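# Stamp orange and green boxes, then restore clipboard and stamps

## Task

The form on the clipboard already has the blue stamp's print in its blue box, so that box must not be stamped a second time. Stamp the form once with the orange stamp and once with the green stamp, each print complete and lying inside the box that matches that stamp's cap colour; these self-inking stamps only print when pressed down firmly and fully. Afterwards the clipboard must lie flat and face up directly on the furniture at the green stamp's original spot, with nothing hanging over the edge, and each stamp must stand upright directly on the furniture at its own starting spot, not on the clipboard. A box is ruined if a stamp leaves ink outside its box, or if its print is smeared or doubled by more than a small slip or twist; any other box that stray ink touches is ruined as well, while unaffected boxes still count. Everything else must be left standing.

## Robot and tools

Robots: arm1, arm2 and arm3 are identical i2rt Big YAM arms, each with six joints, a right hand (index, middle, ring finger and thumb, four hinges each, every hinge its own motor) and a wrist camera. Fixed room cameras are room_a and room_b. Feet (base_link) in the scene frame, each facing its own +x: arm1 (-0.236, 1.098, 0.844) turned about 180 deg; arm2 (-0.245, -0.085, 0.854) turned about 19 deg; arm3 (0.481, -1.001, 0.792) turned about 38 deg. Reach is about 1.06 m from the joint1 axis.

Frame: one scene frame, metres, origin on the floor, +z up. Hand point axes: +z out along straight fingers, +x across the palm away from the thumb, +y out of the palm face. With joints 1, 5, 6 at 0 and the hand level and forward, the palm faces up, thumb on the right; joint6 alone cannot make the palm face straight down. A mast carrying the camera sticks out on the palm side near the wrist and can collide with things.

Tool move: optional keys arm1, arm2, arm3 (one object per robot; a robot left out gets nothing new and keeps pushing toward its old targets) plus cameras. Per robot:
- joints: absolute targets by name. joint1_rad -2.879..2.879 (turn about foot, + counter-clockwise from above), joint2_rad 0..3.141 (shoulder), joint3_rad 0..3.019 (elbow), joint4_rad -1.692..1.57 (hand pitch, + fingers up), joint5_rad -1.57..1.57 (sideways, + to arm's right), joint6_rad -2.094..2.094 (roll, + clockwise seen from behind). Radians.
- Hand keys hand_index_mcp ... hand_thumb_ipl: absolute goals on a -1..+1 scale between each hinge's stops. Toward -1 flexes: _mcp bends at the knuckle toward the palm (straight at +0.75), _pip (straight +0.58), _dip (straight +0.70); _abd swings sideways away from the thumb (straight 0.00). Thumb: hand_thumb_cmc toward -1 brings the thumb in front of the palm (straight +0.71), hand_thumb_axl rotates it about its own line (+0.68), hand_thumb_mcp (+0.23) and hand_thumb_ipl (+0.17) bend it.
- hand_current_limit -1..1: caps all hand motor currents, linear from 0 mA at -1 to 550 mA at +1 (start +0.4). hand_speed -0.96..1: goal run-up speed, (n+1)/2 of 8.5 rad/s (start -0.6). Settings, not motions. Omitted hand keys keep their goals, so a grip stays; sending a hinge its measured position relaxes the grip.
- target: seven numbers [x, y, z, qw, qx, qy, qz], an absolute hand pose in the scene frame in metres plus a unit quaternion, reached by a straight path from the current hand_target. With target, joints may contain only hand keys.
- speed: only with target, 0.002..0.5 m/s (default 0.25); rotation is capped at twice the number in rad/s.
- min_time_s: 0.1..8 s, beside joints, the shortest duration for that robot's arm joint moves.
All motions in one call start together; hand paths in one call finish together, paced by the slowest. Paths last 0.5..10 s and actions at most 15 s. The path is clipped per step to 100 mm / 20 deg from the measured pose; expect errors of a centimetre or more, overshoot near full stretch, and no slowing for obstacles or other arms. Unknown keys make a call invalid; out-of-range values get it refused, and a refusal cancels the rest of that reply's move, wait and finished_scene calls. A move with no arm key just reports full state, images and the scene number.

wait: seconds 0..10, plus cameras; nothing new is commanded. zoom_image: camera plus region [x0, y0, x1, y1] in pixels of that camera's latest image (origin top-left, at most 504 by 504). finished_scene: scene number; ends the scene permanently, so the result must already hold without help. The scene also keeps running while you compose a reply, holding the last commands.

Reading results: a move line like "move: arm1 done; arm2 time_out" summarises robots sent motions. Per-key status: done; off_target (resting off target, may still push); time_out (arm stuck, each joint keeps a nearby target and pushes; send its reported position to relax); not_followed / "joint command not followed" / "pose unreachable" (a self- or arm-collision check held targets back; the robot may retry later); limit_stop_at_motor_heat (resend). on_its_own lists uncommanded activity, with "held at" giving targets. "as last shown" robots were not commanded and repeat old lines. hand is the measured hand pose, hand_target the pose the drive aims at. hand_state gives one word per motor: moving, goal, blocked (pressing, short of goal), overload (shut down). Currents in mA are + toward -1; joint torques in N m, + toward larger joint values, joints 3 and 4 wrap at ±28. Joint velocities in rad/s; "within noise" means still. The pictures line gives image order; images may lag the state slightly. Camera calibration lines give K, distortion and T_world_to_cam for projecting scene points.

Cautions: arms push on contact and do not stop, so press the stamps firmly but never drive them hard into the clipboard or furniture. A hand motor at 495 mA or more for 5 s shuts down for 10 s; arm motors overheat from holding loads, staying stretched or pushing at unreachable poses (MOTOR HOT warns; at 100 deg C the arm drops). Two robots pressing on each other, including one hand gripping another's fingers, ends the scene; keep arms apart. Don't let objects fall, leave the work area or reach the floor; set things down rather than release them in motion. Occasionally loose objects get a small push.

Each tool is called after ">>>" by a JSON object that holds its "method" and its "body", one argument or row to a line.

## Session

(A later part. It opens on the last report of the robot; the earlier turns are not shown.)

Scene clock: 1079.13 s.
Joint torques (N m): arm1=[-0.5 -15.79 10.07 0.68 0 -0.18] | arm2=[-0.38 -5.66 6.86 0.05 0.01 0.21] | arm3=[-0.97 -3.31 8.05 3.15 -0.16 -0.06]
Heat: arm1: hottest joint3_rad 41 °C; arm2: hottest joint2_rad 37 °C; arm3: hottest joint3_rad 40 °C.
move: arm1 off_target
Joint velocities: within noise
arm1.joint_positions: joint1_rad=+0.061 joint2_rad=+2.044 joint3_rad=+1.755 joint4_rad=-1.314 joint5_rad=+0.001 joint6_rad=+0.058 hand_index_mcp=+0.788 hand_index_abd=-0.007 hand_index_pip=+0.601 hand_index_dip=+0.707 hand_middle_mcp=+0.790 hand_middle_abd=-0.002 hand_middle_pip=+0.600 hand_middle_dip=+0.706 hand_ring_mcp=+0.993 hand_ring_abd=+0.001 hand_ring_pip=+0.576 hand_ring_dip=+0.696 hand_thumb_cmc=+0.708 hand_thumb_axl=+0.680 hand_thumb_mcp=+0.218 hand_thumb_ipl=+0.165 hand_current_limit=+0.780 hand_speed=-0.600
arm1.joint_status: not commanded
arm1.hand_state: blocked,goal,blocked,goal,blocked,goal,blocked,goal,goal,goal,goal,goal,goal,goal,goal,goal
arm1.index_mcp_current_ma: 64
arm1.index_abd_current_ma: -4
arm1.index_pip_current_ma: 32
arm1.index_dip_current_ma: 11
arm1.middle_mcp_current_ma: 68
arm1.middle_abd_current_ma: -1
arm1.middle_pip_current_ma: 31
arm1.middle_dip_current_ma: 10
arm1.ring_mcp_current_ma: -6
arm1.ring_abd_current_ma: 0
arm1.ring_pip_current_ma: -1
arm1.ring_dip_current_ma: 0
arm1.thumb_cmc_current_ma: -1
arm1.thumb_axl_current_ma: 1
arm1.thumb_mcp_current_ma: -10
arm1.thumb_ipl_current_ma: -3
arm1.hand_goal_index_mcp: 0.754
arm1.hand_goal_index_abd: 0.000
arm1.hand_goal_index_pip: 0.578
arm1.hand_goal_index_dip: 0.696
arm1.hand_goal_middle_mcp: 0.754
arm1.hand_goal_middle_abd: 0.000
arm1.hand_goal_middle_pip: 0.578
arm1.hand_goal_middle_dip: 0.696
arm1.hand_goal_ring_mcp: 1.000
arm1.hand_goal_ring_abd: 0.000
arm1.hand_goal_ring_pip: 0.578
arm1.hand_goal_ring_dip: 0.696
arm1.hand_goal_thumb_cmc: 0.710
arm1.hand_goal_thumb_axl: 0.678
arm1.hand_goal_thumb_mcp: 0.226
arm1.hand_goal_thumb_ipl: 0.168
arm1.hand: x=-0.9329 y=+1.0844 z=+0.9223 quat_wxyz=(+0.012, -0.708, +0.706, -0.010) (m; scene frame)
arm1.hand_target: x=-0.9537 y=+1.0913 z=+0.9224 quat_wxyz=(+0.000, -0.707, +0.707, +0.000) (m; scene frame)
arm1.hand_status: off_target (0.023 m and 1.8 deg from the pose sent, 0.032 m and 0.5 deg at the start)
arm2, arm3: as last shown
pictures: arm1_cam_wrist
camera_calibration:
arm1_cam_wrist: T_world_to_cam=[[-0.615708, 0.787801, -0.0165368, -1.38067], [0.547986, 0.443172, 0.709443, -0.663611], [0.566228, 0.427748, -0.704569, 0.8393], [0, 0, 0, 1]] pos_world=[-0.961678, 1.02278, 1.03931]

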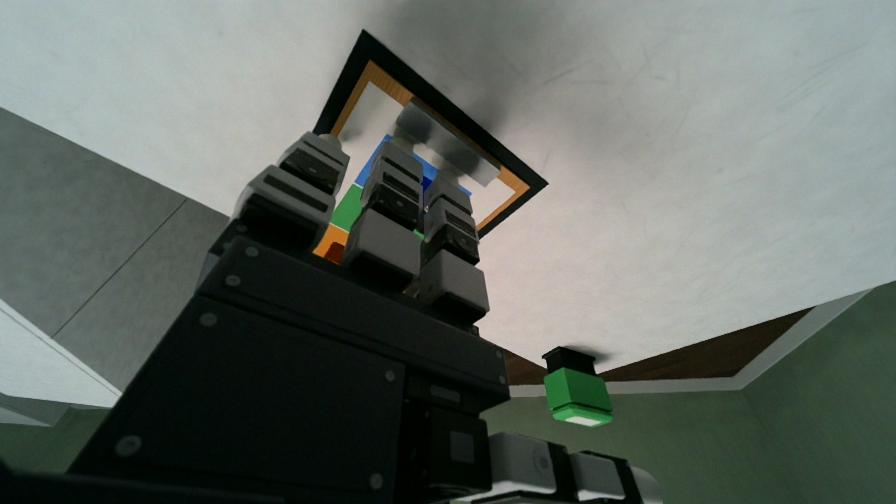

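>>> {"method": "move", "body": {
  "arm1": {"target":[-0.972,1.091,0.924,0,0.7071,-0.7071,0],"speed":0.04},
  "cameras": ["arm1_cam_wrist"]
}}

>>> {"method": "zoom_image", "body": {
  "camera": "arm1_cam_wrist",
  "region": [280, 0, 600, 280]
}}

Scene clock: 1081.70 s.
Joint torques (N m): arm1=[-0.32 -16.38 10.56 0.95 0.04 -0.18] | arm2=[-0.38 -5.83 6.9 0.05 0.02 0.22] | arm3=[-0.44 -3.25 8.09 3.12 -0.17 -0.05]
Heat: arm1: hottest joint3_rad 42 °C; arm2: hottest joint2_rad 37 °C; arm3: hottest joint3_rad 40 °C.
move: arm1 off_target
Joint velocities: within noise
arm1.joint_positions: joint1_rad=+0.059 joint2_rad=+2.090 joint3_rad=+1.830 joint4_rad=-1.359 joint5_rad=+0.000 joint6_rad=+0.058 hand_index_mcp=+0.812 hand_index_abd=-0.007 hand_index_pip=+0.616 hand_index_dip=+0.715 hand_middle_mcp=+0.813 hand_middle_abd=-0.002 hand_middle_pip=+0.615 hand_middle_dip=+0.714 hand_ring_mcp=+0.993 hand_ring_abd=+0.001 hand_ring_pip=+0.576 hand_ring_dip=+0.696 hand_thumb_cmc=+0.708 hand_thumb_axl=+0.680 hand_thumb_mcp=+0.218 hand_thumb_ipl=+0.165 hand_current_limit=+0.780 hand_speed=-0.600
arm1.joint_status: not commanded
arm1.hand_state: blocked,goal,blocked,goal,blocked,goal,blocked,goal,goal,goal,goal,goal,goal,goal,goal,goal
arm1.index_mcp_current_ma: 137
arm1.index_abd_current_ma: -4
arm1.index_pip_current_ma: 69
arm1.index_dip_current_ma: 25
arm1.middle_mcp_current_ma: 141
arm1.middle_abd_current_ma: -1
arm1.middle_pip_current_ma: 66
arm1.middle_dip_current_ma: 22
arm1.ring_mcp_current_ma: -6
arm1.ring_abd_current_ma: 0
arm1.ring_pip_current_ma: -1
arm1.ring_dip_current_ma: 0
arm1.thumb_cmc_current_ma: -1
arm1.thumb_axl_current_ma: 1
arm1.thumb_mcp_current_ma: -10
arm1.thumb_ipl_current_ma: -3
arm1.hand_goal_index_mcp: 0.754
arm1.hand_goal_index_abd: 0.000
arm1.hand_goal_index_pip: 0.578
arm1.hand_goal_index_dip: 0.696
arm1.hand_goal_middle_mcp: 0.754
arm1.hand_goal_middle_abd: 0.000
arm1.hand_goal_middle_pip: 0.578
arm1.hand_goal_middle_dip: 0.696
arm1.hand_goal_ring_mcp: 1.000
arm1.hand_goal_ring_abd: 0.000
arm1.hand_goal_ring_pip: 0.578
arm1.hand_goal_ring_dip: 0.696
arm1.hand_goal_thumb_cmc: 0.710
arm1.hand_goal_thumb_axl: 0.678
arm1.hand_goal_thumb_mcp: 0.226
arm1.hand_goal_thumb_ipl: 0.168
arm1.hand: x=-0.9455 y=+1.0849 z=+0.9203 quat_wxyz=(+0.018, -0.707, +0.707, -0.016) (m; scene frame)
arm1.hand_target: x=-0.9701 y=+1.0914 z=+0.9245 quat_wxyz=(+0.000, -0.707, +0.707, +0.000) (m; scene frame)
arm1.hand_status: off_target (0.027 m and 2.7 deg from the pose sent, 0.040 m and 1.8 deg at the start)
arm2.joint_positions: joint1_rad=+1.431 joint2_rad=+1.115 joint3_rad=+0.940 joint4_rad=-1.399 joint5_rad=+0.003 joint6_rad=+0.196 hand_index_mcp=+0.620 hand_index_abd=-0.001 hand_index_pip=-0.550 hand_index_dip=+0.700 hand_middle_mcp=+0.620 hand_middle_abd=+0.000 hand_middle_pip=-0.550 hand_middle_dip=+0.699 hand_ring_mcp=+0.620 hand_ring_abd=+0.000 hand_ring_pip=-0.550 hand_ring_dip=+0.696 hand_thumb_cmc=-0.571 hand_thumb_axl=+0.676 hand_thumb_mcp=+0.092 hand_thumb_ipl=-0.628 hand_current_limit=+0.750 hand_speed=-0.700
arm2.joint_status: not commanded
arm2.hand_state: goal,goal,goal,goal,goal,goal,goal,goal,goal,goal,goal,goal,goal,goal,goal,goal
arm2.index_mcp_current_ma: 0
arm2.index_abd_current_ma: 0
arm2.index_pip_current_ma: 0
arm2.index_dip_current_ma: 1
arm2.middle_mcp_current_ma: 0
arm2.middle_abd_current_ma: 0
arm2.middle_pip_current_ma: 0
arm2.middle_dip_current_ma: 1
arm2.ring_mcp_current_ma: 0
arm2.ring_abd_current_ma: 0
arm2.ring_pip_current_ma: 0
arm2.ring_dip_current_ma: 0
arm2.thumb_cmc_current_ma: 0
arm2.thumb_axl_current_ma: 0
arm2.thumb_mcp_current_ma: -4
arm2.thumb_ipl_current_ma: 1
arm2.hand_goal_index_mcp: 0.620
arm2.hand_goal_index_abd: 0.000
arm2.hand_goal_index_pip: -0.550
arm2.hand_goal_index_dip: 0.696
arm2.hand_goal_middle_mcp: 0.620
arm2.hand_goal_middle_abd: 0.000
arm2.hand_goal_middle_pip: -0.550
arm2.hand_goal_middle_dip: 0.696
arm2.hand_goal_ring_mcp: 0.620
arm2.hand_goal_ring_abd: 0.000
arm2.hand_goal_ring_pip: -0.550
arm2.hand_goal_ring_dip: 0.696
arm2.hand_goal_thumb_cmc: -0.570
arm2.hand_goal_thumb_axl: 0.678
arm2.hand_goal_thumb_mcp: 0.100
arm2.hand_goal_thumb_ipl: -0.630
arm2.hand: x=-0.2771 y=+0.2847 z=+1.0426 quat_wxyz=(+0.000, +0.001, +1.000, +0.001) (m; scene frame)
arm2.hand_target: x=-0.2800 y=+0.2801 z=+1.0450 quat_wxyz=(+0.000, +0.000, +1.000, +0.000) (m; scene frame)
arm2.hand_status: not commanded
arm3.joint_positions: joint1_rad=+0.309 joint2_rad=+0.926 joint3_rad=+0.271 joint4_rad=+0.150 joint5_rad=-0.370 joint6_rad=-0.208 hand_index_mcp=+0.759 hand_index_abd=+0.001 hand_index_pip=+0.577 hand_index_dip=+0.696 hand_middle_mcp=+0.759 hand_middle_abd=+0.001 hand_middle_pip=+0.577 hand_middle_dip=+0.696 hand_ring_mcp=+0.760 hand_ring_abd=+0.001 hand_ring_pip=+0.577 hand_ring_dip=+0.696 hand_thumb_cmc=+0.719 hand_thumb_axl=+0.677 hand_thumb_mcp=+0.225 hand_thumb_ipl=+0.168 hand_current_limit=+0.400 hand_speed=-0.600
arm3.joint_status: not commanded
arm3.hand_state: goal,goal,goal,goal,goal,goal,goal,goal,goal,goal,goal,goal,goal,goal,goal,goal
arm3.index_mcp_current_ma: 2
arm3.index_abd_current_ma: 0
arm3.index_pip_current_ma: 0
arm3.index_dip_current_ma: 0
arm3.middle_mcp_current_ma: 2
arm3.middle_abd_current_ma: 0
arm3.middle_pip_current_ma: 0
arm3.middle_dip_current_ma: 0
arm3.ring_mcp_current_ma: 2
arm3.ring_abd_current_ma: 0
arm3.ring_pip_current_ma: 0
arm3.ring_dip_current_ma: 0
arm3.thumb_cmc_current_ma: 2
arm3.thumb_axl_current_ma: 0
arm3.thumb_mcp_current_ma: 0
arm3.thumb_ipl_current_ma: 0
arm3.hand_goal_index_mcp: 0.754
arm3.hand_goal_index_abd: 0.000
arm3.hand_goal_index_pip: 0.576
arm3.hand_goal_index_dip: 0.696
arm3.hand_goal_middle_mcp: 0.754
arm3.hand_goal_middle_abd: 0.000
arm3.hand_goal_middle_pip: 0.576
arm3.hand_goal_middle_dip: 0.696
arm3.hand_goal_ring_mcp: 0.754
arm3.hand_goal_ring_abd: 0.000
arm3.hand_goal_ring_pip: 0.576
arm3.hand_goal_ring_dip: 0.696
arm3.hand_goal_thumb_cmc: 0.714
arm3.hand_goal_thumb_axl: 0.678
arm3.hand_goal_thumb_mcp: 0.226
arm3.hand_goal_thumb_ipl: 0.168
arm3.hand: x=+0.6566 y=-0.6347 z=+0.9960 quat_wxyz=(+0.049, +0.069, +0.849, +0.522) (m; scene frame)
arm3.hand_target: x=+0.6600 y=-0.6374 z=+0.9905 quat_wxyz=(+0.048, +0.077, +0.849, +0.521) (m; scene frame)
arm3.hand_status: not commanded
pictures: arm1_cam_wrist
camera_calibration:
arm1_cam_wrist: T_world_to_cam=[[-0.613807, 0.78901, -0.0265402, -1.3792], [0.536644, 0.441665, 0.718989, -0.67335], [0.579011, 0.427078, -0.694514, 0.848365], [0, 0, 0, 1]] pos_world=[-0.976428, 1.02328, 1.03673]

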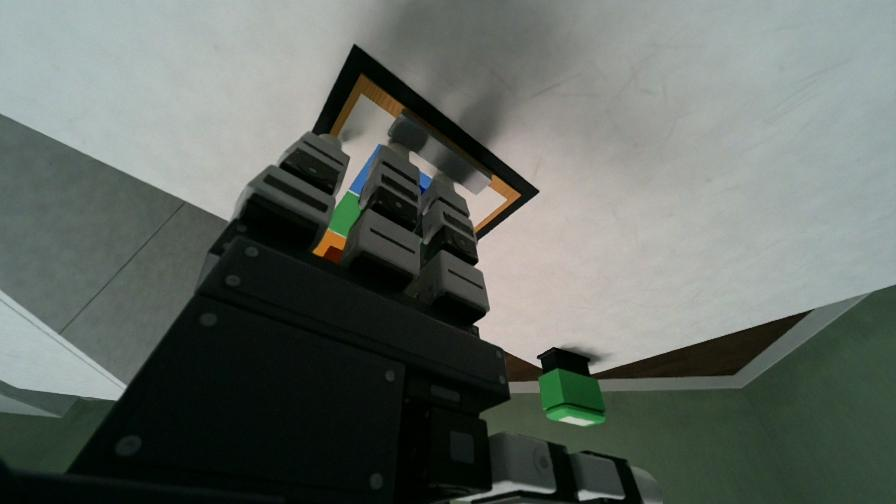

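Scaled by 1.575 from the camera's 896x504 image, which has a finer 1280x720 frame.

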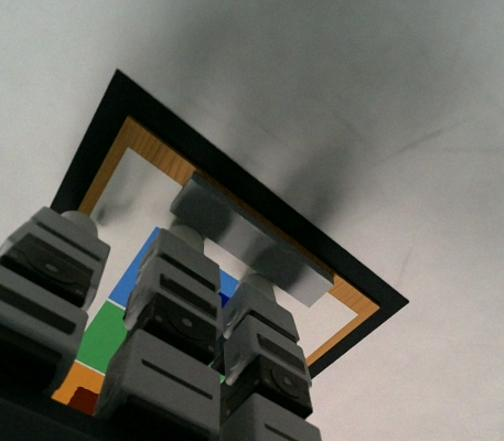

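>>> {"method": "move", "body": {
  "arm1": {"target":[-0.985,1.091,0.932,0,0.7071,-0.7071,0],"speed":0.04},
  "cameras": ["arm1_cam_wrist"]
}}

Scene clock: 1085.97 s.
Joint torques (N m): arm1=[-0.38 -17.44 11.38 1.22 0.06 -0.18] | arm2=[-0.38 -5.71 6.82 0.08 0.01 0.21] | arm3=[-0.97 -3.08 8.03 2.97 -0.2 -0.01]
Heat: arm1: hottest joint3_rad 42 °C; arm2: hottest joint2_rad 37 °C; arm3: hottest joint3_rad 40 °C.
move: arm1 off_target
Joint velocities: within noise
arm1.joint_positions: joint1_rad=+0.059 joint2_rad=+2.126 joint3_rad=+1.889 joint4_rad=-1.412 joint5_rad=+0.000 joint6_rad=+0.058 hand_index_mcp=+0.816 hand_index_abd=-0.007 hand_index_pip=+0.617 hand_index_dip=+0.715 hand_middle_mcp=+0.816 hand_middle_abd=-0.002 hand_middle_pip=+0.615 hand_middle_dip=+0.714 hand_ring_mcp=+0.993 hand_ring_abd=+0.001 hand_ring_pip=+0.576 hand_ring_dip=+0.696 hand_thumb_cmc=+0.708 hand_thumb_axl=+0.680 hand_thumb_mcp=+0.218 hand_thumb_ipl=+0.165 hand_current_limit=+0.780 hand_speed=-0.600
arm1.joint_status: not commanded
arm1.hand_state: blocked,goal,blocked,goal,blocked,goal,blocked,goal,goal,goal,goal,goal,goal,goal,goal,goal
arm1.index_mcp_current_ma: 151
arm1.index_abd_current_ma: -4
arm1.index_pip_current_ma: 69
arm1.index_dip_current_ma: 25
arm1.middle_mcp_current_ma: 152
arm1.middle_abd_current_ma: -1
arm1.middle_pip_current_ma: 66
arm1.middle_dip_current_ma: 22
arm1.ring_mcp_current_ma: -6
arm1.ring_abd_current_ma: 0
arm1.ring_pip_current_ma: -1
arm1.ring_dip_current_ma: 0
arm1.thumb_cmc_current_ma: -1
arm1.thumb_axl_current_ma: 1
arm1.thumb_mcp_current_ma: -10
arm1.thumb_ipl_current_ma: -3
arm1.hand_goal_index_mcp: 0.754
arm1.hand_goal_index_abd: 0.000
arm1.hand_goal_index_pip: 0.578
arm1.hand_goal_index_dip: 0.696
arm1.hand_goal_middle_mcp: 0.754
arm1.hand_goal_middle_abd: 0.000
arm1.hand_goal_middle_pip: 0.578
arm1.hand_goal_middle_dip: 0.696
arm1.hand_goal_ring_mcp: 1.000
arm1.hand_goal_ring_abd: 0.000
arm1.hand_goal_ring_pip: 0.578
arm1.hand_goal_ring_dip: 0.696
arm1.hand_goal_thumb_cmc: 0.710
arm1.hand_goal_thumb_axl: 0.678
arm1.hand_goal_thumb_mcp: 0.226
arm1.hand_goal_thumb_ipl: 0.168
arm1.hand: x=-0.9505 y=+1.0848 z=+0.9178 quat_wxyz=(+0.029, -0.706, +0.707, -0.026) (m; scene frame)
arm1.hand_target: x=-0.9818 y=+1.0914 z=+0.9330 quat_wxyz=(+0.000, -0.707, +0.707, +0.000) (m; scene frame)
arm1.hand_status: off_target (0.038 m and 4.5 deg from the pose sent, 0.042 m and 2.7 deg at the start)
arm2, arm3: as last shown
pictures: arm1_cam_wrist
camera_calibration:
arm1_cam_wrist: T_world_to_cam=[[-0.612464, 0.789275, -0.0439563, -1.36525], [0.514906, 0.440515, 0.735403, -0.703278], [0.599799, 0.427775, -0.676203, 0.851797], [0, 0, 0, 1]] pos_world=[-0.98495, 1.02298, 1.03317]

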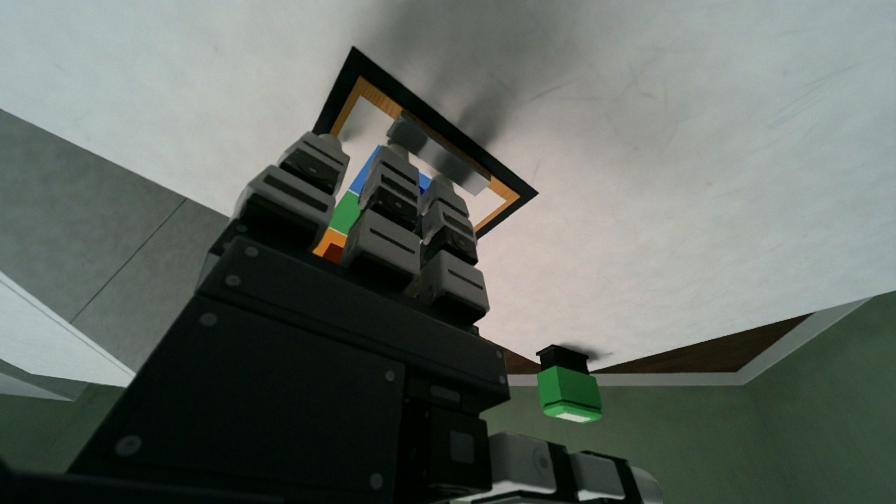

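>>> {"method": "move", "body": {
  "arm1": {"target":[-0.985,1.091,0.942,0,0.7071,-0.7071,0],"speed":0.04},
  "cameras": ["arm1_cam_wrist"]
}}

Scene clock: 1087.83 s.
Joint torques (N m): arm1=[-0.32 -18.78 11.78 0.96 0.08 -0.18] | arm2=[-0.26 -5.71 6.87 0.06 0.02 0.2] | arm3=[-1.2 -2.9 8.27 2.95 -0.16 -0.04]
Heat: arm1: hottest joint3_rad 42 °C; arm2: hottest joint2_rad 37 °C; arm3: hottest joint3_rad 40 °C.
move: arm1 off_target
Joint velocities: within noise
arm1.joint_positions: joint1_rad=+0.059 joint2_rad=+2.132 joint3_rad=+1.901 joint4_rad=-1.425 joint5_rad=-0.001 joint6_rad=+0.058 hand_index_mcp=+0.816 hand_index_abd=-0.007 hand_index_pip=+0.617 hand_index_dip=+0.715 hand_middle_mcp=+0.816 hand_middle_abd=-0.002 hand_middle_pip=+0.615 hand_middle_dip=+0.714 hand_ring_mcp=+0.993 hand_ring_abd=+0.001 hand_ring_pip=+0.576 hand_ring_dip=+0.696 hand_thumb_cmc=+0.708 hand_thumb_axl=+0.680 hand_thumb_mcp=+0.218 hand_thumb_ipl=+0.165 hand_current_limit=+0.780 hand_speed=-0.600
arm1.joint_status: not commanded
arm1.hand_state: blocked,goal,blocked,goal,blocked,goal,blocked,goal,goal,goal,goal,goal,goal,goal,goal,goal
arm1.index_mcp_current_ma: 151
arm1.index_abd_current_ma: -4
arm1.index_pip_current_ma: 69
arm1.index_dip_current_ma: 25
arm1.middle_mcp_current_ma: 152
arm1.middle_abd_current_ma: -1
arm1.middle_pip_current_ma: 66
arm1.middle_dip_current_ma: 22
arm1.ring_mcp_current_ma: -6
arm1.ring_abd_current_ma: 0
arm1.ring_pip_current_ma: -1
arm1.ring_dip_current_ma: 0
arm1.thumb_cmc_current_ma: -1
arm1.thumb_axl_current_ma: 1
arm1.thumb_mcp_current_ma: -10
arm1.thumb_ipl_current_ma: -3
arm1.hand_goal_index_mcp: 0.754
arm1.hand_goal_index_abd: 0.000
arm1.hand_goal_index_pip: 0.578
arm1.hand_goal_index_dip: 0.696
arm1.hand_goal_middle_mcp: 0.754
arm1.hand_goal_middle_abd: 0.000
arm1.hand_goal_middle_pip: 0.578
arm1.hand_goal_middle_dip: 0.696
arm1.hand_goal_ring_mcp: 1.000
arm1.hand_goal_ring_abd: 0.000
arm1.hand_goal_ring_pip: 0.578
arm1.hand_goal_ring_dip: 0.696
arm1.hand_goal_thumb_cmc: 0.710
arm1.hand_goal_thumb_axl: 0.678
arm1.hand_goal_thumb_mcp: 0.226
arm1.hand_goal_thumb_ipl: 0.168
arm1.hand: x=-0.9510 y=+1.0847 z=+0.9179 quat_wxyz=(+0.031, -0.706, +0.707, -0.028) (m; scene frame)
arm1.hand_target: x=-0.9816 y=+1.0913 z=+0.9432 quat_wxyz=(+0.000, -0.707, +0.707, +0.001) (m; scene frame)
arm1.hand_status: off_target (0.042 m and 4.9 deg from the pose sent, 0.042 m and 4.4 deg at the start)
arm2, arm3: as last shown
pictures: arm1_cam_wrist
camera_calibration:
arm1_cam_wrist: T_world_to_cam=[[-0.612045, 0.789358, -0.0481042, -1.36143], [0.509866, 0.44037, 0.738993, -0.711009], [0.604514, 0.42777, -0.671993, 0.852744], [0, 0, 0, 1]] pos_world=[-0.986232, 1.02298, 1.03298]

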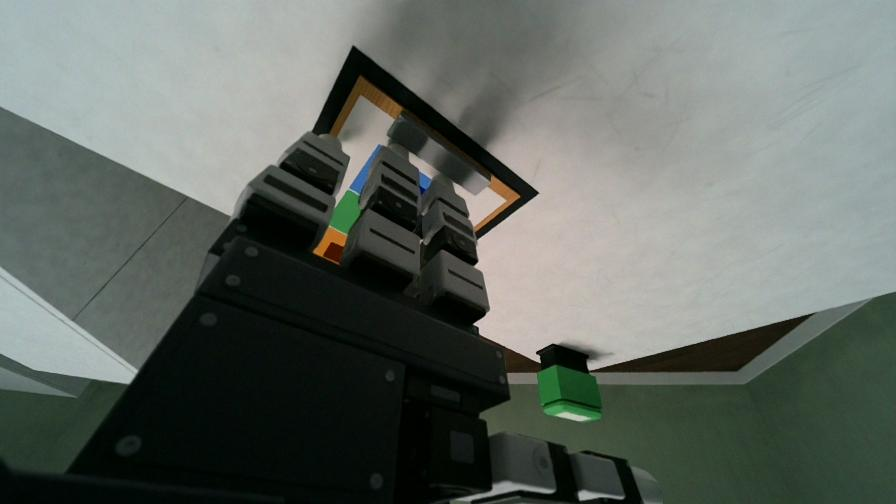

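>>> {"method": "move", "body": {
  "arm1": {"target":[-0.992,1.091,0.955,0,0.7071,-0.7071,0],"speed":0.04},
  "cameras": ["arm1_cam_wrist"]
}}

Scene clock: 1090.47 s.
Joint torques (N m): arm1=[-0.09 -19.66 10.85 -0.13 0.05 -0.15] | arm2=[-0.5 -5.83 6.87 0.01 0.03 0.21] | arm3=[-0.97 -3.08 8.1 3.02 -0.16 -0.04]
Heat: arm1: hottest joint3_rad 42 °C; arm2: hottest joint2_rad 37 °C; arm3: hottest joint3_rad 40 °C.
move: arm1 off_target
Joint velocities: within noise
arm1.joint_positions: joint1_rad=+0.054 joint2_rad=+2.160 joint3_rad=+1.987 joint4_rad=-1.445 joint5_rad=-0.001 joint6_rad=+0.054 hand_index_mcp=+0.754 hand_index_abd=-0.003 hand_index_pip=+0.580 hand_index_dip=+0.699 hand_middle_mcp=+0.754 hand_middle_abd=-0.002 hand_middle_pip=+0.580 hand_middle_dip=+0.698 hand_ring_mcp=+0.993 hand_ring_abd=+0.001 hand_ring_pip=+0.576 hand_ring_dip=+0.696 hand_thumb_cmc=+0.708 hand_thumb_axl=+0.680 hand_thumb_mcp=+0.218 hand_thumb_ipl=+0.165 hand_current_limit=+0.780 hand_speed=-0.600
arm1.joint_status: not commanded
arm1.hand_state: goal,goal,goal,goal,goal,goal,goal,goal,goal,goal,goal,goal,goal,goal,goal,goal
arm1.index_mcp_current_ma: 0
arm1.index_abd_current_ma: -1
arm1.index_pip_current_ma: 1
arm1.index_dip_current_ma: 1
arm1.middle_mcp_current_ma: 0
arm1.middle_abd_current_ma: -1
arm1.middle_pip_current_ma: 1
arm1.middle_dip_current_ma: 1
arm1.ring_mcp_current_ma: -6
arm1.ring_abd_current_ma: 0
arm1.ring_pip_current_ma: -1
arm1.ring_dip_current_ma: 0
arm1.thumb_cmc_current_ma: -1
arm1.thumb_axl_current_ma: 1
arm1.thumb_mcp_current_ma: -10
arm1.thumb_ipl_current_ma: -3
arm1.hand_goal_index_mcp: 0.754
arm1.hand_goal_index_abd: 0.000
arm1.hand_goal_index_pip: 0.578
arm1.hand_goal_index_dip: 0.696
arm1.hand_goal_middle_mcp: 0.754
arm1.hand_goal_middle_abd: 0.000
arm1.hand_goal_middle_pip: 0.578
arm1.hand_goal_middle_dip: 0.696
arm1.hand_goal_ring_mcp: 1.000
arm1.hand_goal_ring_abd: 0.000
arm1.hand_goal_ring_pip: 0.578
arm1.hand_goal_ring_dip: 0.696
arm1.hand_goal_thumb_cmc: 0.710
arm1.hand_goal_thumb_axl: 0.678
arm1.hand_goal_thumb_mcp: 0.226
arm1.hand_goal_thumb_ipl: 0.168
arm1.hand: x=-0.9728 y=+1.0870 z=+0.9344 quat_wxyz=(+0.018, -0.706, +0.707, -0.016) (m; scene frame)
arm1.hand_target: x=-0.9905 y=+1.0911 z=+0.9554 quat_wxyz=(+0.000, -0.707, +0.707, +0.001) (m; scene frame)
arm1.hand_status: off_target (0.028 m and 2.7 deg from the pose sent, 0.056 m and 4.8 deg at the start)
arm2, arm3: as last shown
pictures: arm1_cam_wrist
camera_calibration:
arm1_cam_wrist: T_world_to_cam=[[-0.612599, 0.789923, -0.0272763, -1.39641], [0.537298, 0.441498, 0.718603, -0.668564], [0.579683, 0.42556, -0.694886, 0.875659], [0, 0, 0, 1]] pos_world=[-1.00382, 1.02558, 1.05083]

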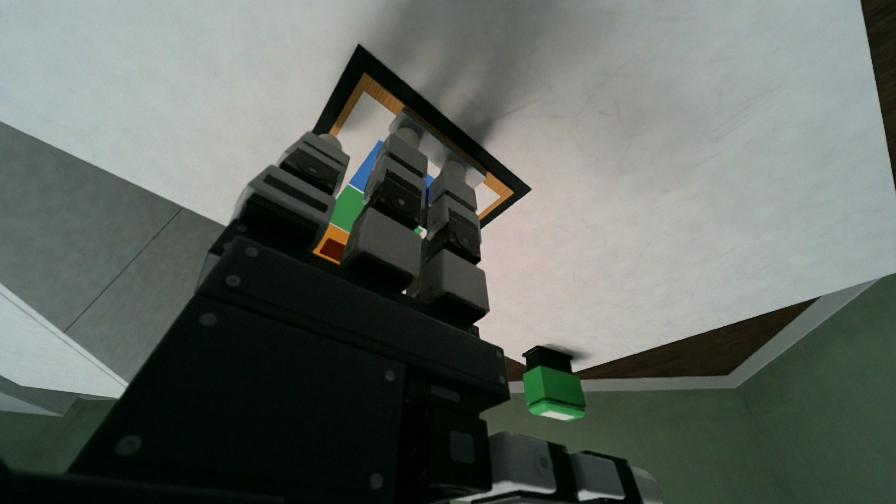

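>>> {"method": "move", "body": {
  "arm1": {"target":[-0.97,1.091,0.99,0,0.7071,-0.7071,0],"speed":0.15}
}}

>>> {"method": "move", "body": {
  "arm1": {"target":[-0.93,0.96,1.10,0,0.7071,-0.7071,0],"speed":0.2,"joints":{"hand_current_limit":0.4}},
  "cameras": ["arm1_cam_wrist","room_a","room_b"]
}}

Scene clock: 1095.43 s.
Joint torques (N m): arm1=[0.09 -21.54 8.16 -0.34 0.05 -0.13] | arm2=[-0.21 -5.66 6.84 0.06 0 0.21] | arm3=[-0.97 -2.32 8.16 3.02 -0.2 -0.04]
Heat: arm1: hottest joint3_rad 42 °C; arm2: hottest joint2_rad 37 °C; arm3: hottest joint3_rad 40 °C.
move: arm1 off_target
Joint velocities: within noise
arm1.joint_positions: joint1_rad=+0.054 joint2_rad=+2.114 joint3_rad=+1.987 joint4_rad=-1.479 joint5_rad=-0.001 joint6_rad=+0.054 hand_index_mcp=+0.754 hand_index_abd=-0.003 hand_index_pip=+0.580 hand_index_dip=+0.699 hand_middle_mcp=+0.754 hand_middle_abd=-0.002 hand_middle_pip=+0.580 hand_middle_dip=+0.698 hand_ring_mcp=+0.993 hand_ring_abd=+0.001 hand_ring_pip=+0.576 hand_ring_dip=+0.696 hand_thumb_cmc=+0.708 hand_thumb_axl=+0.680 hand_thumb_mcp=+0.218 hand_thumb_ipl=+0.165 hand_current_limit=+0.780 hand_speed=-0.600
arm1.joint_status: not commanded
arm1.hand_state: goal,goal,goal,goal,goal,goal,goal,goal,goal,goal,goal,goal,goal,goal,goal,goal
arm1.index_mcp_current_ma: 0
arm1.index_abd_current_ma: -1
arm1.index_pip_current_ma: 1
arm1.index_dip_current_ma: 1
arm1.middle_mcp_current_ma: 0
arm1.middle_abd_current_ma: -1
arm1.middle_pip_current_ma: 1
arm1.middle_dip_current_ma: 1
arm1.ring_mcp_current_ma: -6
arm1.ring_abd_current_ma: 0
arm1.ring_pip_current_ma: -1
arm1.ring_dip_current_ma: 0
arm1.thumb_cmc_current_ma: -1
arm1.thumb_axl_current_ma: 1
arm1.thumb_mcp_current_ma: -10
arm1.thumb_ipl_current_ma: -3
arm1.hand_goal_index_mcp: 0.754
arm1.hand_goal_index_abd: 0.000
arm1.hand_goal_index_pip: 0.578
arm1.hand_goal_index_dip: 0.696
arm1.hand_goal_middle_mcp: 0.754
arm1.hand_goal_middle_abd: 0.000
arm1.hand_goal_middle_pip: 0.578
arm1.hand_goal_middle_dip: 0.696
arm1.hand_goal_ring_mcp: 1.000
arm1.hand_goal_ring_abd: 0.000
arm1.hand_goal_ring_pip: 0.578
arm1.hand_goal_ring_dip: 0.696
arm1.hand_goal_thumb_cmc: 0.710
arm1.hand_goal_thumb_axl: 0.678
arm1.hand_goal_thumb_mcp: 0.226
arm1.hand_goal_thumb_ipl: 0.168
arm1.hand: x=-0.9655 y=+1.0874 z=+0.9650 quat_wxyz=(+0.013, -0.706, +0.708, -0.012) (m; scene frame)
arm1.hand_target: x=-0.9696 y=+1.0910 z=+0.9900 quat_wxyz=(+0.000, -0.707, +0.707, +0.000) (m; scene frame)
arm1.hand_status: off_target (0.026 m and 2.0 deg from the pose sent, 0.056 m and 2.7 deg at the start)
arm2, arm3: as last shown
pictures: none

Scene clock: 1097.20 s.
Joint torques (N m): arm1=[0.5 -20.72 10.97 -0.38 0.11 0.03] | arm2=[-0.38 -5.6 6.86 0.09 0 0.2] | arm3=[-1.14 -2.43 8.14 3.04 -0.17 -0.08]
Heat: arm1: hottest joint3_rad 43 °C; arm2: hottest joint2_rad 37 °C; arm3: hottest joint3_rad 40 °C.
move: arm1 off_target
Joint velocities: within noise
arm1.joint_positions: joint1_rad=+0.262 joint2_rad=+2.037 joint3_rad=+2.106 joint4_rad=-1.696 joint5_rad=-0.001 joint6_rad=+0.248 hand_index_mcp=+0.754 hand_index_abd=-0.003 hand_index_pip=+0.580 hand_index_dip=+0.699 hand_middle_mcp=+0.754 hand_middle_abd=-0.002 hand_middle_pip=+0.580 hand_middle_dip=+0.698 hand_ring_mcp=+0.993 hand_ring_abd=+0.001 hand_ring_pip=+0.576 hand_ring_dip=+0.696 hand_thumb_cmc=+0.708 hand_thumb_axl=+0.680 hand_thumb_mcp=+0.218 hand_thumb_ipl=+0.165 hand_current_limit=+0.400 hand_speed=-0.600
arm1.joint_status: all done
arm1.hand_state: goal,goal,goal,goal,goal,goal,goal,goal,goal,goal,goal,goal,goal,goal,goal,goal
arm1.index_mcp_current_ma: 0
arm1.index_abd_current_ma: -1
arm1.index_pip_current_ma: 1
arm1.index_dip_current_ma: 1
arm1.middle_mcp_current_ma: 0
arm1.middle_abd_current_ma: -1
arm1.middle_pip_current_ma: 1
arm1.middle_dip_current_ma: 1
arm1.ring_mcp_current_ma: -6
arm1.ring_abd_current_ma: 0
arm1.ring_pip_current_ma: -1
arm1.ring_dip_current_ma: 0
arm1.thumb_cmc_current_ma: -1
arm1.thumb_axl_current_ma: 1
arm1.thumb_mcp_current_ma: -10
arm1.thumb_ipl_current_ma: -3
arm1.hand_goal_index_mcp: 0.754
arm1.hand_goal_index_abd: 0.000
arm1.hand_goal_index_pip: 0.578
arm1.hand_goal_index_dip: 0.696
arm1.hand_goal_middle_mcp: 0.754
arm1.hand_goal_middle_abd: 0.000
arm1.hand_goal_middle_pip: 0.578
arm1.hand_goal_middle_dip: 0.696
arm1.hand_goal_ring_mcp: 1.000
arm1.hand_goal_ring_abd: 0.000
arm1.hand_goal_ring_pip: 0.578
arm1.hand_goal_ring_dip: 0.696
arm1.hand_goal_thumb_cmc: 0.710
arm1.hand_goal_thumb_axl: 0.678
arm1.hand_goal_thumb_mcp: 0.226
arm1.hand_goal_thumb_ipl: 0.168
arm1.hand: x=-0.9198 y=+0.9605 z=+1.0574 quat_wxyz=(+0.024, -0.711, +0.703, -0.015) (m; scene frame)
arm1.hand_target: x=-0.9277 y=+0.9606 z=+1.0996 quat_wxyz=(-0.008, -0.707, +0.707, +0.005) (m; scene frame)
arm1.hand_status: off_target (0.044 m and 3.2 deg from the pose sent, 0.189 m and 2.0 deg at the start; a joint's target at an end of its range on 26 of 53 steps)
arm2, arm3: as last shown
pictures: arm1_cam_wrist, room_a, room_b
camera_calibration:
arm1_cam_wrist: T_world_to_cam=[[-0.623039, 0.781854, -0.0229265, -1.26703], [0.526823, 0.441116, 0.72655, -0.747236], [0.578169, 0.440591, -0.686731, 0.959924], [0, 0, 0, 1]] pos_world=[-0.950749, 0.897319, 1.17307]

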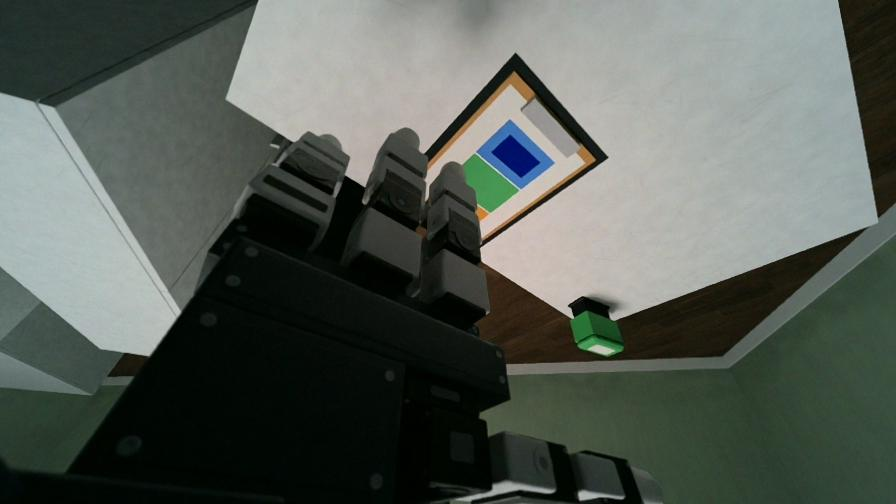

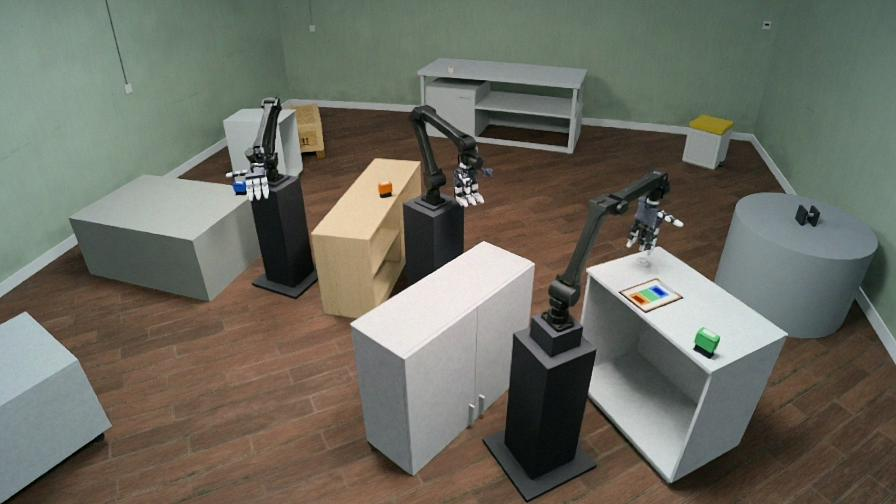

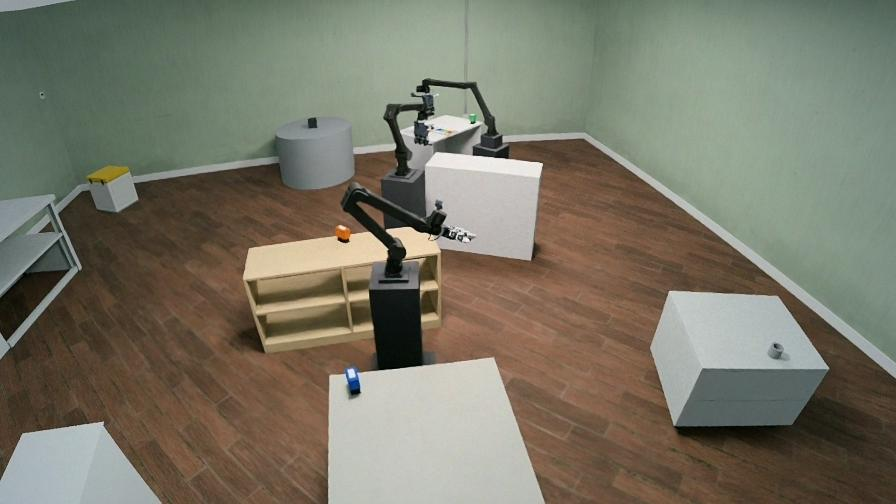

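>>> {"method": "zoom_image", "body": {
  "camera": "room_a",
  "region": [580, 240, 760, 360]
}}

>>> {"method": "zoom_image", "body": {
  "camera": "arm1_cam_wrist",
  "region": [400, 20, 720, 360]
}}

Scaled by 2.800 from the camera's 896x504 image, which has a finer 1280x720 frame.

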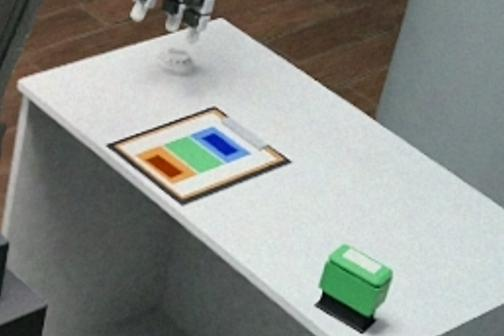

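Scaled by 1.482 from the camera's 896x504 image, which has a finer 1280x720 frame.

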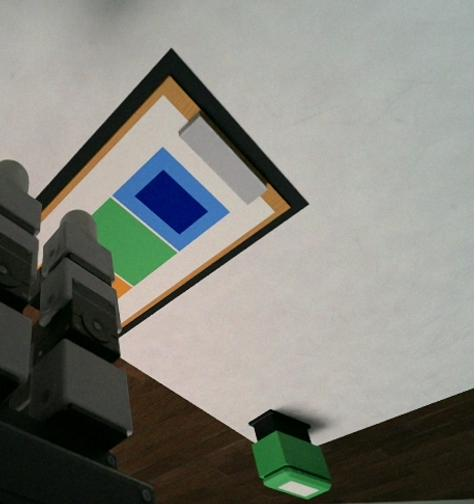

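>>> {"method": "move", "body": {
  "arm1": {"target":[-0.75,1.25,1.10,0.085,-0.55,0.79,-0.25],"speed":0.25,"joints":{"hand_thumb_cmc":-0.657,"hand_thumb_mcp":0.17,"hand_thumb_ipl":-0.178,"hand_index_mcp":0.89,"hand_middle_mcp":0.89,"hand_index_pip":-0.75,"hand_middle_pip":-0.75,"hand_index_dip":0.406,"hand_middle_dip":0.406,"hand_ring_mcp":1.0,"hand_ring_pip":0.577}}
}}

>>> {"method": "move", "body": {
  "arm1": {"target":[-0.689,1.477,1.05,0.1583,-0.3919,0.8403,-0.3395],"speed":0.2},
  "cameras": ["arm1_cam_wrist"]
}}

Scene clock: 1109.23 s.
Joint torques (N m): arm1=[1.03 -15.44 6.35 -0.38 -0.16 -0.22] | arm2=[-0.32 -5.6 6.9 0.1 0.01 0.21] | arm3=[-0.38 -2.55 8.23 2.97 -0.23 -0.05]
Heat: arm1: hottest joint3_rad 42 °C; arm2: hottest joint2_rad 37 °C; arm3: hottest joint3_rad 40 °C.
move: arm1 off_target
Joint velocities: within noise
arm1.joint_positions: joint1_rad=-0.290 joint2_rad=+1.626 joint3_rad=+1.623 joint4_rad=-1.697 joint5_rad=-0.171 joint6_rad=+0.101 hand_index_mcp=+0.885 hand_index_abd=-0.003 hand_index_pip=-0.742 hand_index_dip=+0.409 hand_middle_mcp=+0.885 hand_middle_abd=-0.002 hand_middle_pip=-0.742 hand_middle_dip=+0.409 hand_ring_mcp=+0.993 hand_ring_abd=+0.001 hand_ring_pip=+0.576 hand_ring_dip=+0.696 hand_thumb_cmc=-0.652 hand_thumb_axl=+0.680 hand_thumb_mcp=+0.168 hand_thumb_ipl=-0.177 hand_current_limit=+0.400 hand_speed=-0.600
arm1.joint_status: all done
arm1.hand_state: goal,goal,goal,goal,goal,goal,goal,goal,goal,goal,goal,goal,goal,goal,goal,goal
arm1.index_mcp_current_ma: -4
arm1.index_abd_current_ma: -1
arm1.index_pip_current_ma: 7
arm1.index_dip_current_ma: 2
arm1.middle_mcp_current_ma: -4
arm1.middle_abd_current_ma: -1
arm1.middle_pip_current_ma: 6
arm1.middle_dip_current_ma: 2
arm1.ring_mcp_current_ma: -6
arm1.ring_abd_current_ma: 0
arm1.ring_pip_current_ma: -1
arm1.ring_dip_current_ma: 0
arm1.thumb_cmc_current_ma: 3
arm1.thumb_axl_current_ma: 1
arm1.thumb_mcp_current_ma: -1
arm1.thumb_ipl_current_ma: 1
arm1.hand_goal_index_mcp: 0.890
arm1.hand_goal_index_abd: 0.000
arm1.hand_goal_index_pip: -0.750
arm1.hand_goal_index_dip: 0.406
arm1.hand_goal_middle_mcp: 0.890
arm1.hand_goal_middle_abd: 0.000
arm1.hand_goal_middle_pip: -0.750
arm1.hand_goal_middle_dip: 0.406
arm1.hand_goal_ring_mcp: 1.000
arm1.hand_goal_ring_abd: 0.000
arm1.hand_goal_ring_pip: 0.578
arm1.hand_goal_ring_dip: 0.696
arm1.hand_goal_thumb_cmc: -0.656
arm1.hand_goal_thumb_axl: 0.678
arm1.hand_goal_thumb_mcp: 0.170
arm1.hand_goal_thumb_ipl: -0.178
arm1.hand: x=-0.7542 y=+1.2554 z=+1.0895 quat_wxyz=(-0.025, -0.548, +0.830, -0.103) (m; scene frame)
arm1.hand_target: x=-0.7499 y=+1.2500 z=+1.0992 quat_wxyz=(-0.028, -0.556, +0.825, -0.098) (m; scene frame)
arm1.hand_status: off_target (0.013 m and 21.6 deg from the pose sent, 0.338 m and 35.1 deg at the start; pose on its path clipped on 26 of 67 steps; a joint's target at an end of its range on 65 of 67 steps)
arm2, arm3: as last shown
pictures: none

Scene clock: 1111.63 s.
Joint torques (N m): arm1=[0.73 -14.86 10.51 -0.61 0.03 -0.1] | arm2=[-0.38 -5.77 6.83 0.06 0.01 0.21] | arm3=[-1.14 -3.02 8.01 2.95 -0.2 0.01]
Heat: arm1: hottest joint3_rad 42 °C; arm2: hottest joint2_rad 37 °C; arm3: hottest joint3_rad 40 °C.
move: arm1 off_target
Joint velocities: within noise
arm1.joint_positions: joint1_rad=-0.654 joint2_rad=+1.785 joint3_rad=+1.678 joint4_rad=-1.697 joint5_rad=-0.007 joint6_rad=+0.046 hand_index_mcp=+0.885 hand_index_abd=-0.003 hand_index_pip=-0.742 hand_index_dip=+0.409 hand_middle_mcp=+0.885 hand_middle_abd=-0.002 hand_middle_pip=-0.742 hand_middle_dip=+0.409 hand_ring_mcp=+0.993 hand_ring_abd=+0.001 hand_ring_pip=+0.576 hand_ring_dip=+0.696 hand_thumb_cmc=-0.653 hand_thumb_axl=+0.680 hand_thumb_mcp=+0.168 hand_thumb_ipl=-0.177 hand_current_limit=+0.400 hand_speed=-0.600
arm1.joint_status: not commanded
arm1.hand_state: goal,goal,goal,goal,goal,goal,goal,goal,goal,goal,goal,goal,goal,goal,goal,goal
arm1.index_mcp_current_ma: -4
arm1.index_abd_current_ma: -1
arm1.index_pip_current_ma: 7
arm1.index_dip_current_ma: 2
arm1.middle_mcp_current_ma: -4
arm1.middle_abd_current_ma: -1
arm1.middle_pip_current_ma: 6
arm1.middle_dip_current_ma: 2
arm1.ring_mcp_current_ma: -6
arm1.ring_abd_current_ma: 0
arm1.ring_pip_current_ma: -1
arm1.ring_dip_current_ma: 0
arm1.thumb_cmc_current_ma: 2
arm1.thumb_axl_current_ma: 1
arm1.thumb_mcp_current_ma: -1
arm1.thumb_ipl_current_ma: 1
arm1.hand_goal_index_mcp: 0.890
arm1.hand_goal_index_abd: 0.000
arm1.hand_goal_index_pip: -0.750
arm1.hand_goal_index_dip: 0.406
arm1.hand_goal_middle_mcp: 0.890
arm1.hand_goal_middle_abd: 0.000
arm1.hand_goal_middle_pip: -0.750
arm1.hand_goal_middle_dip: 0.406
arm1.hand_goal_ring_mcp: 1.000
arm1.hand_goal_ring_abd: 0.000
arm1.hand_goal_ring_pip: 0.578
arm1.hand_goal_ring_dip: 0.696
arm1.hand_goal_thumb_cmc: -0.656
arm1.hand_goal_thumb_axl: 0.678
arm1.hand_goal_thumb_mcp: 0.170
arm1.hand_goal_thumb_ipl: -0.178
arm1.hand: x=-0.6741 y=+1.4676 z=+1.0292 quat_wxyz=(+0.050, -0.418, +0.901, -0.104) (m; scene frame)
arm1.hand_target: x=-0.6878 y=+1.4761 z=+1.0496 quat_wxyz=(+0.041, -0.422, +0.902, -0.084) (m; scene frame)
arm1.hand_status: off_target (0.027 m and 30.7 deg from the pose sent, 0.234 m and 38.9 deg at the start; pose on its path clipped on 40 of 72 steps; a joint's target at an end of its range on 72 of 72 steps)
arm2, arm3: as last shown
pictures: arm1_cam_wrist
camera_calibration:
arm1_cam_wrist: T_world_to_cam=[[0.0527052, 0.988975, -0.138384, -1.2407], [0.58659, 0.0814879, 0.805774, -0.59338], [0.808167, -0.123643, -0.575829, 1.44392], [0, 0, 0, 1]] pos_world=[-0.753469, 1.4539, 1.13789]

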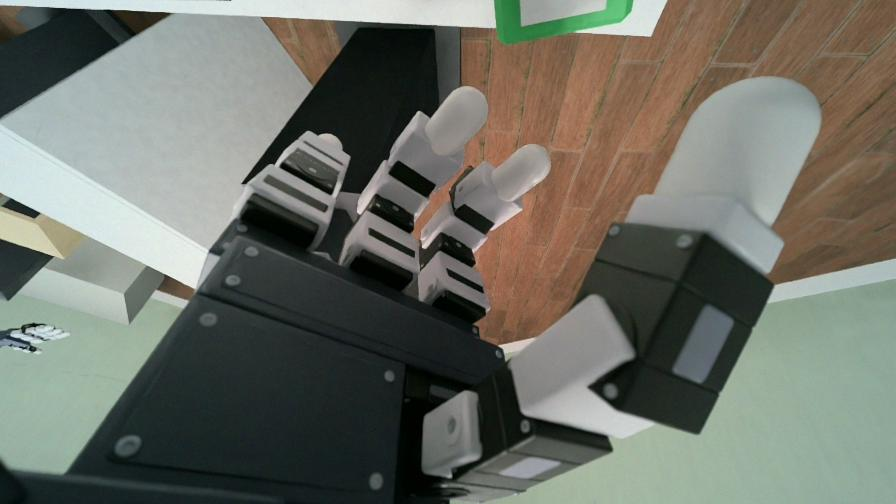

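>>> {"method": "move", "body": {
  "arm1": {"target":[-0.80,1.45,1.06,0.041,-0.422,0.902,-0.084],"speed":0.2},
  "cameras": ["arm1_cam_wrist"]
}}

>>> {"method": "zoom_image", "body": {
  "camera": "arm1_cam_wrist",
  "region": [400, 0, 780, 300]
}}

Scene clock: 1164.77 s.
Joint torques (N m): arm1=[0.15 -17.32 10.93 -0.4 -0.06 0.06] | arm2=[-0.44 -5.71 6.86 0.06 0 0.21] | arm3=[0.44 -2.84 8.1 3.15 -0.26 0.01]
Heat: arm1: hottest joint3_rad 44 °C; arm2: hottest joint2_rad 37 °C; arm3: hottest joint3_rad 40 °C.
move: arm1 off_target
Joint velocities: within noise
arm1.joint_positions: joint1_rad=-0.501 joint2_rad=+1.946 joint3_rad=+1.928 joint4_rad=-1.697 joint5_rad=-0.026 joint6_rad=+0.176 hand_index_mcp=+0.885 hand_index_abd=-0.003 hand_index_pip=-0.742 hand_index_dip=+0.409 hand_middle_mcp=+0.885 hand_middle_abd=-0.002 hand_middle_pip=-0.742 hand_middle_dip=+0.409 hand_ring_mcp=+0.993 hand_ring_abd=+0.001 hand_ring_pip=+0.576 hand_ring_dip=+0.696 hand_thumb_cmc=-0.654 hand_thumb_axl=+0.680 hand_thumb_mcp=+0.168 hand_thumb_ipl=-0.177 hand_current_limit=+0.400 hand_speed=-0.600
arm1.joint_status: not commanded
arm1.hand_state: goal,goal,goal,goal,goal,goal,goal,goal,goal,goal,goal,goal,goal,goal,goal,goal
arm1.index_mcp_current_ma: -4
arm1.index_abd_current_ma: -1
arm1.index_pip_current_ma: 7
arm1.index_dip_current_ma: 2
arm1.middle_mcp_current_ma: -4
arm1.middle_abd_current_ma: -1
arm1.middle_pip_current_ma: 6
arm1.middle_dip_current_ma: 2
arm1.ring_mcp_current_ma: -6
arm1.ring_abd_current_ma: 0
arm1.ring_pip_current_ma: -1
arm1.ring_dip_current_ma: 0
arm1.thumb_cmc_current_ma: 1
arm1.thumb_axl_current_ma: 1
arm1.thumb_mcp_current_ma: -1
arm1.thumb_ipl_current_ma: 1
arm1.hand_goal_index_mcp: 0.890
arm1.hand_goal_index_abd: 0.000
arm1.hand_goal_index_pip: -0.750
arm1.hand_goal_index_dip: 0.406
arm1.hand_goal_middle_mcp: 0.890
arm1.hand_goal_middle_abd: 0.000
arm1.hand_goal_middle_pip: -0.750
arm1.hand_goal_middle_dip: 0.406
arm1.hand_goal_ring_mcp: 1.000
arm1.hand_goal_ring_abd: 0.000
arm1.hand_goal_ring_pip: 0.578
arm1.hand_goal_ring_dip: 0.696
arm1.hand_goal_thumb_cmc: -0.656
arm1.hand_goal_thumb_axl: 0.678
arm1.hand_goal_thumb_mcp: 0.170
arm1.hand_goal_thumb_ipl: -0.178
arm1.hand: x=-0.7885 y=+1.4393 z=+1.0376 quat_wxyz=(+0.031, -0.430, +0.900, -0.066) (m; scene frame)
arm1.hand_target: x=-0.7986 y=+1.4491 z=+1.0596 quat_wxyz=(+0.018, -0.425, +0.904, -0.047) (m; scene frame)
arm1.hand_status: off_target (0.027 m and 2.5 deg from the pose sent, 0.131 m and 2.6 deg at the start; a joint's target at an end of its range on 43 of 44 steps)
arm2.joint_positions: joint1_rad=+1.431 joint2_rad=+1.115 joint3_rad=+0.940 joint4_rad=-1.399 joint5_rad=+0.003 joint6_rad=+0.196 hand_index_mcp=+0.620 hand_index_abd=-0.001 hand_index_pip=-0.550 hand_index_dip=+0.700 hand_middle_mcp=+0.620 hand_middle_abd=+0.000 hand_middle_pip=-0.550 hand_middle_dip=+0.699 hand_ring_mcp=+0.620 hand_ring_abd=+0.000 hand_ring_pip=-0.550 hand_ring_dip=+0.696 hand_thumb_cmc=-0.571 hand_thumb_axl=+0.676 hand_thumb_mcp=+0.092 hand_thumb_ipl=-0.628 hand_current_limit=+0.750 hand_speed=-0.700
arm2.joint_status: not commanded
arm2.hand_state: goal,goal,goal,goal,goal,goal,goal,goal,goal,goal,goal,goal,goal,goal,goal,goal
arm2.index_mcp_current_ma: 0
arm2.index_abd_current_ma: 0
arm2.index_pip_current_ma: 0
arm2.index_dip_current_ma: 1
arm2.middle_mcp_current_ma: 0
arm2.middle_abd_current_ma: 0
arm2.middle_pip_current_ma: 0
arm2.middle_dip_current_ma: 1
arm2.ring_mcp_current_ma: 0
arm2.ring_abd_current_ma: 0
arm2.ring_pip_current_ma: 0
arm2.ring_dip_current_ma: 0
arm2.thumb_cmc_current_ma: 0
arm2.thumb_axl_current_ma: 0
arm2.thumb_mcp_current_ma: -4
arm2.thumb_ipl_current_ma: 1
arm2.hand_goal_index_mcp: 0.620
arm2.hand_goal_index_abd: 0.000
arm2.hand_goal_index_pip: -0.550
arm2.hand_goal_index_dip: 0.696
arm2.hand_goal_middle_mcp: 0.620
arm2.hand_goal_middle_abd: 0.000
arm2.hand_goal_middle_pip: -0.550
arm2.hand_goal_middle_dip: 0.696
arm2.hand_goal_ring_mcp: 0.620
arm2.hand_goal_ring_abd: 0.000
arm2.hand_goal_ring_pip: -0.550
arm2.hand_goal_ring_dip: 0.696
arm2.hand_goal_thumb_cmc: -0.570
arm2.hand_goal_thumb_axl: 0.678
arm2.hand_goal_thumb_mcp: 0.100
arm2.hand_goal_thumb_ipl: -0.630
arm2.hand: x=-0.2771 y=+0.2847 z=+1.0426 quat_wxyz=(+0.000, +0.001, +1.000, +0.001) (m; scene frame)
arm2.hand_target: x=-0.2800 y=+0.2801 z=+1.0450 quat_wxyz=(+0.000, +0.000, +1.000, +0.000) (m; scene frame)
arm2.hand_status: not commanded
arm3.joint_positions: joint1_rad=+0.309 joint2_rad=+0.926 joint3_rad=+0.271 joint4_rad=+0.150 joint5_rad=-0.370 joint6_rad=-0.208 hand_index_mcp=+0.759 hand_index_abd=+0.001 hand_index_pip=+0.577 hand_index_dip=+0.696 hand_middle_mcp=+0.759 hand_middle_abd=+0.001 hand_middle_pip=+0.577 hand_middle_dip=+0.696 hand_ring_mcp=+0.760 hand_ring_abd=+0.001 hand_ring_pip=+0.577 hand_ring_dip=+0.696 hand_thumb_cmc=+0.719 hand_thumb_axl=+0.677 hand_thumb_mcp=+0.225 hand_thumb_ipl=+0.168 hand_current_limit=+0.400 hand_speed=-0.600
arm3.joint_status: not commanded
arm3.hand_state: goal,goal,goal,goal,goal,goal,goal,goal,goal,goal,goal,goal,goal,goal,goal,goal
arm3.index_mcp_current_ma: 2
arm3.index_abd_current_ma: 0
arm3.index_pip_current_ma: 0
arm3.index_dip_current_ma: 0
arm3.middle_mcp_current_ma: 2
arm3.middle_abd_current_ma: 0
arm3.middle_pip_current_ma: 0
arm3.middle_dip_current_ma: 0
arm3.ring_mcp_current_ma: 2
arm3.ring_abd_current_ma: 0
arm3.ring_pip_current_ma: 0
arm3.ring_dip_current_ma: 0
arm3.thumb_cmc_current_ma: 2
arm3.thumb_axl_current_ma: 0
arm3.thumb_mcp_current_ma: 0
arm3.thumb_ipl_current_ma: 0
arm3.hand_goal_index_mcp: 0.754
arm3.hand_goal_index_abd: 0.000
arm3.hand_goal_index_pip: 0.576
arm3.hand_goal_index_dip: 0.696
arm3.hand_goal_middle_mcp: 0.754
arm3.hand_goal_middle_abd: 0.000
arm3.hand_goal_middle_pip: 0.576
arm3.hand_goal_middle_dip: 0.696
arm3.hand_goal_ring_mcp: 0.754
arm3.hand_goal_ring_abd: 0.000
arm3.hand_goal_ring_pip: 0.576
arm3.hand_goal_ring_dip: 0.696
arm3.hand_goal_thumb_cmc: 0.714
arm3.hand_goal_thumb_axl: 0.678
arm3.hand_goal_thumb_mcp: 0.226
arm3.hand_goal_thumb_ipl: 0.168
arm3.hand: x=+0.6566 y=-0.6347 z=+0.9960 quat_wxyz=(+0.049, +0.069, +0.849, +0.522) (m; scene frame)
arm3.hand_target: x=+0.6600 y=-0.6374 z=+0.9905 quat_wxyz=(+0.048, +0.077, +0.849, +0.521) (m; scene frame)
arm3.hand_status: not commanded
pictures: arm1_cam_wrist
camera_calibration:
arm1_cam_wrist: T_world_to_cam=[[0.0231037, 0.995704, -0.0896598, -1.28908], [0.639213, 0.0542442, 0.767115, -0.409831], [0.768683, -0.0750349, -0.635213, 1.4983], [0, 0, 0, 1]] pos_world=[-0.859963, 1.4182, 1.15055]

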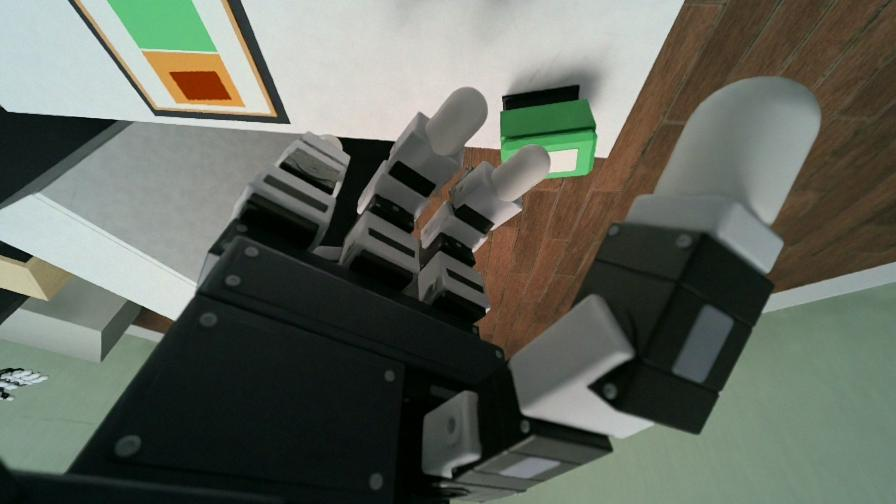

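Scaled by 1.326 from the camera's 896x504 image, which has a finer 1280x720 frame.

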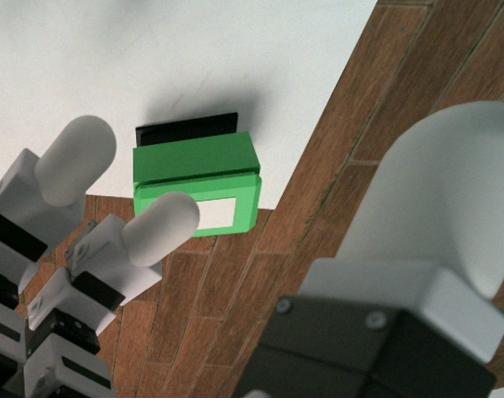

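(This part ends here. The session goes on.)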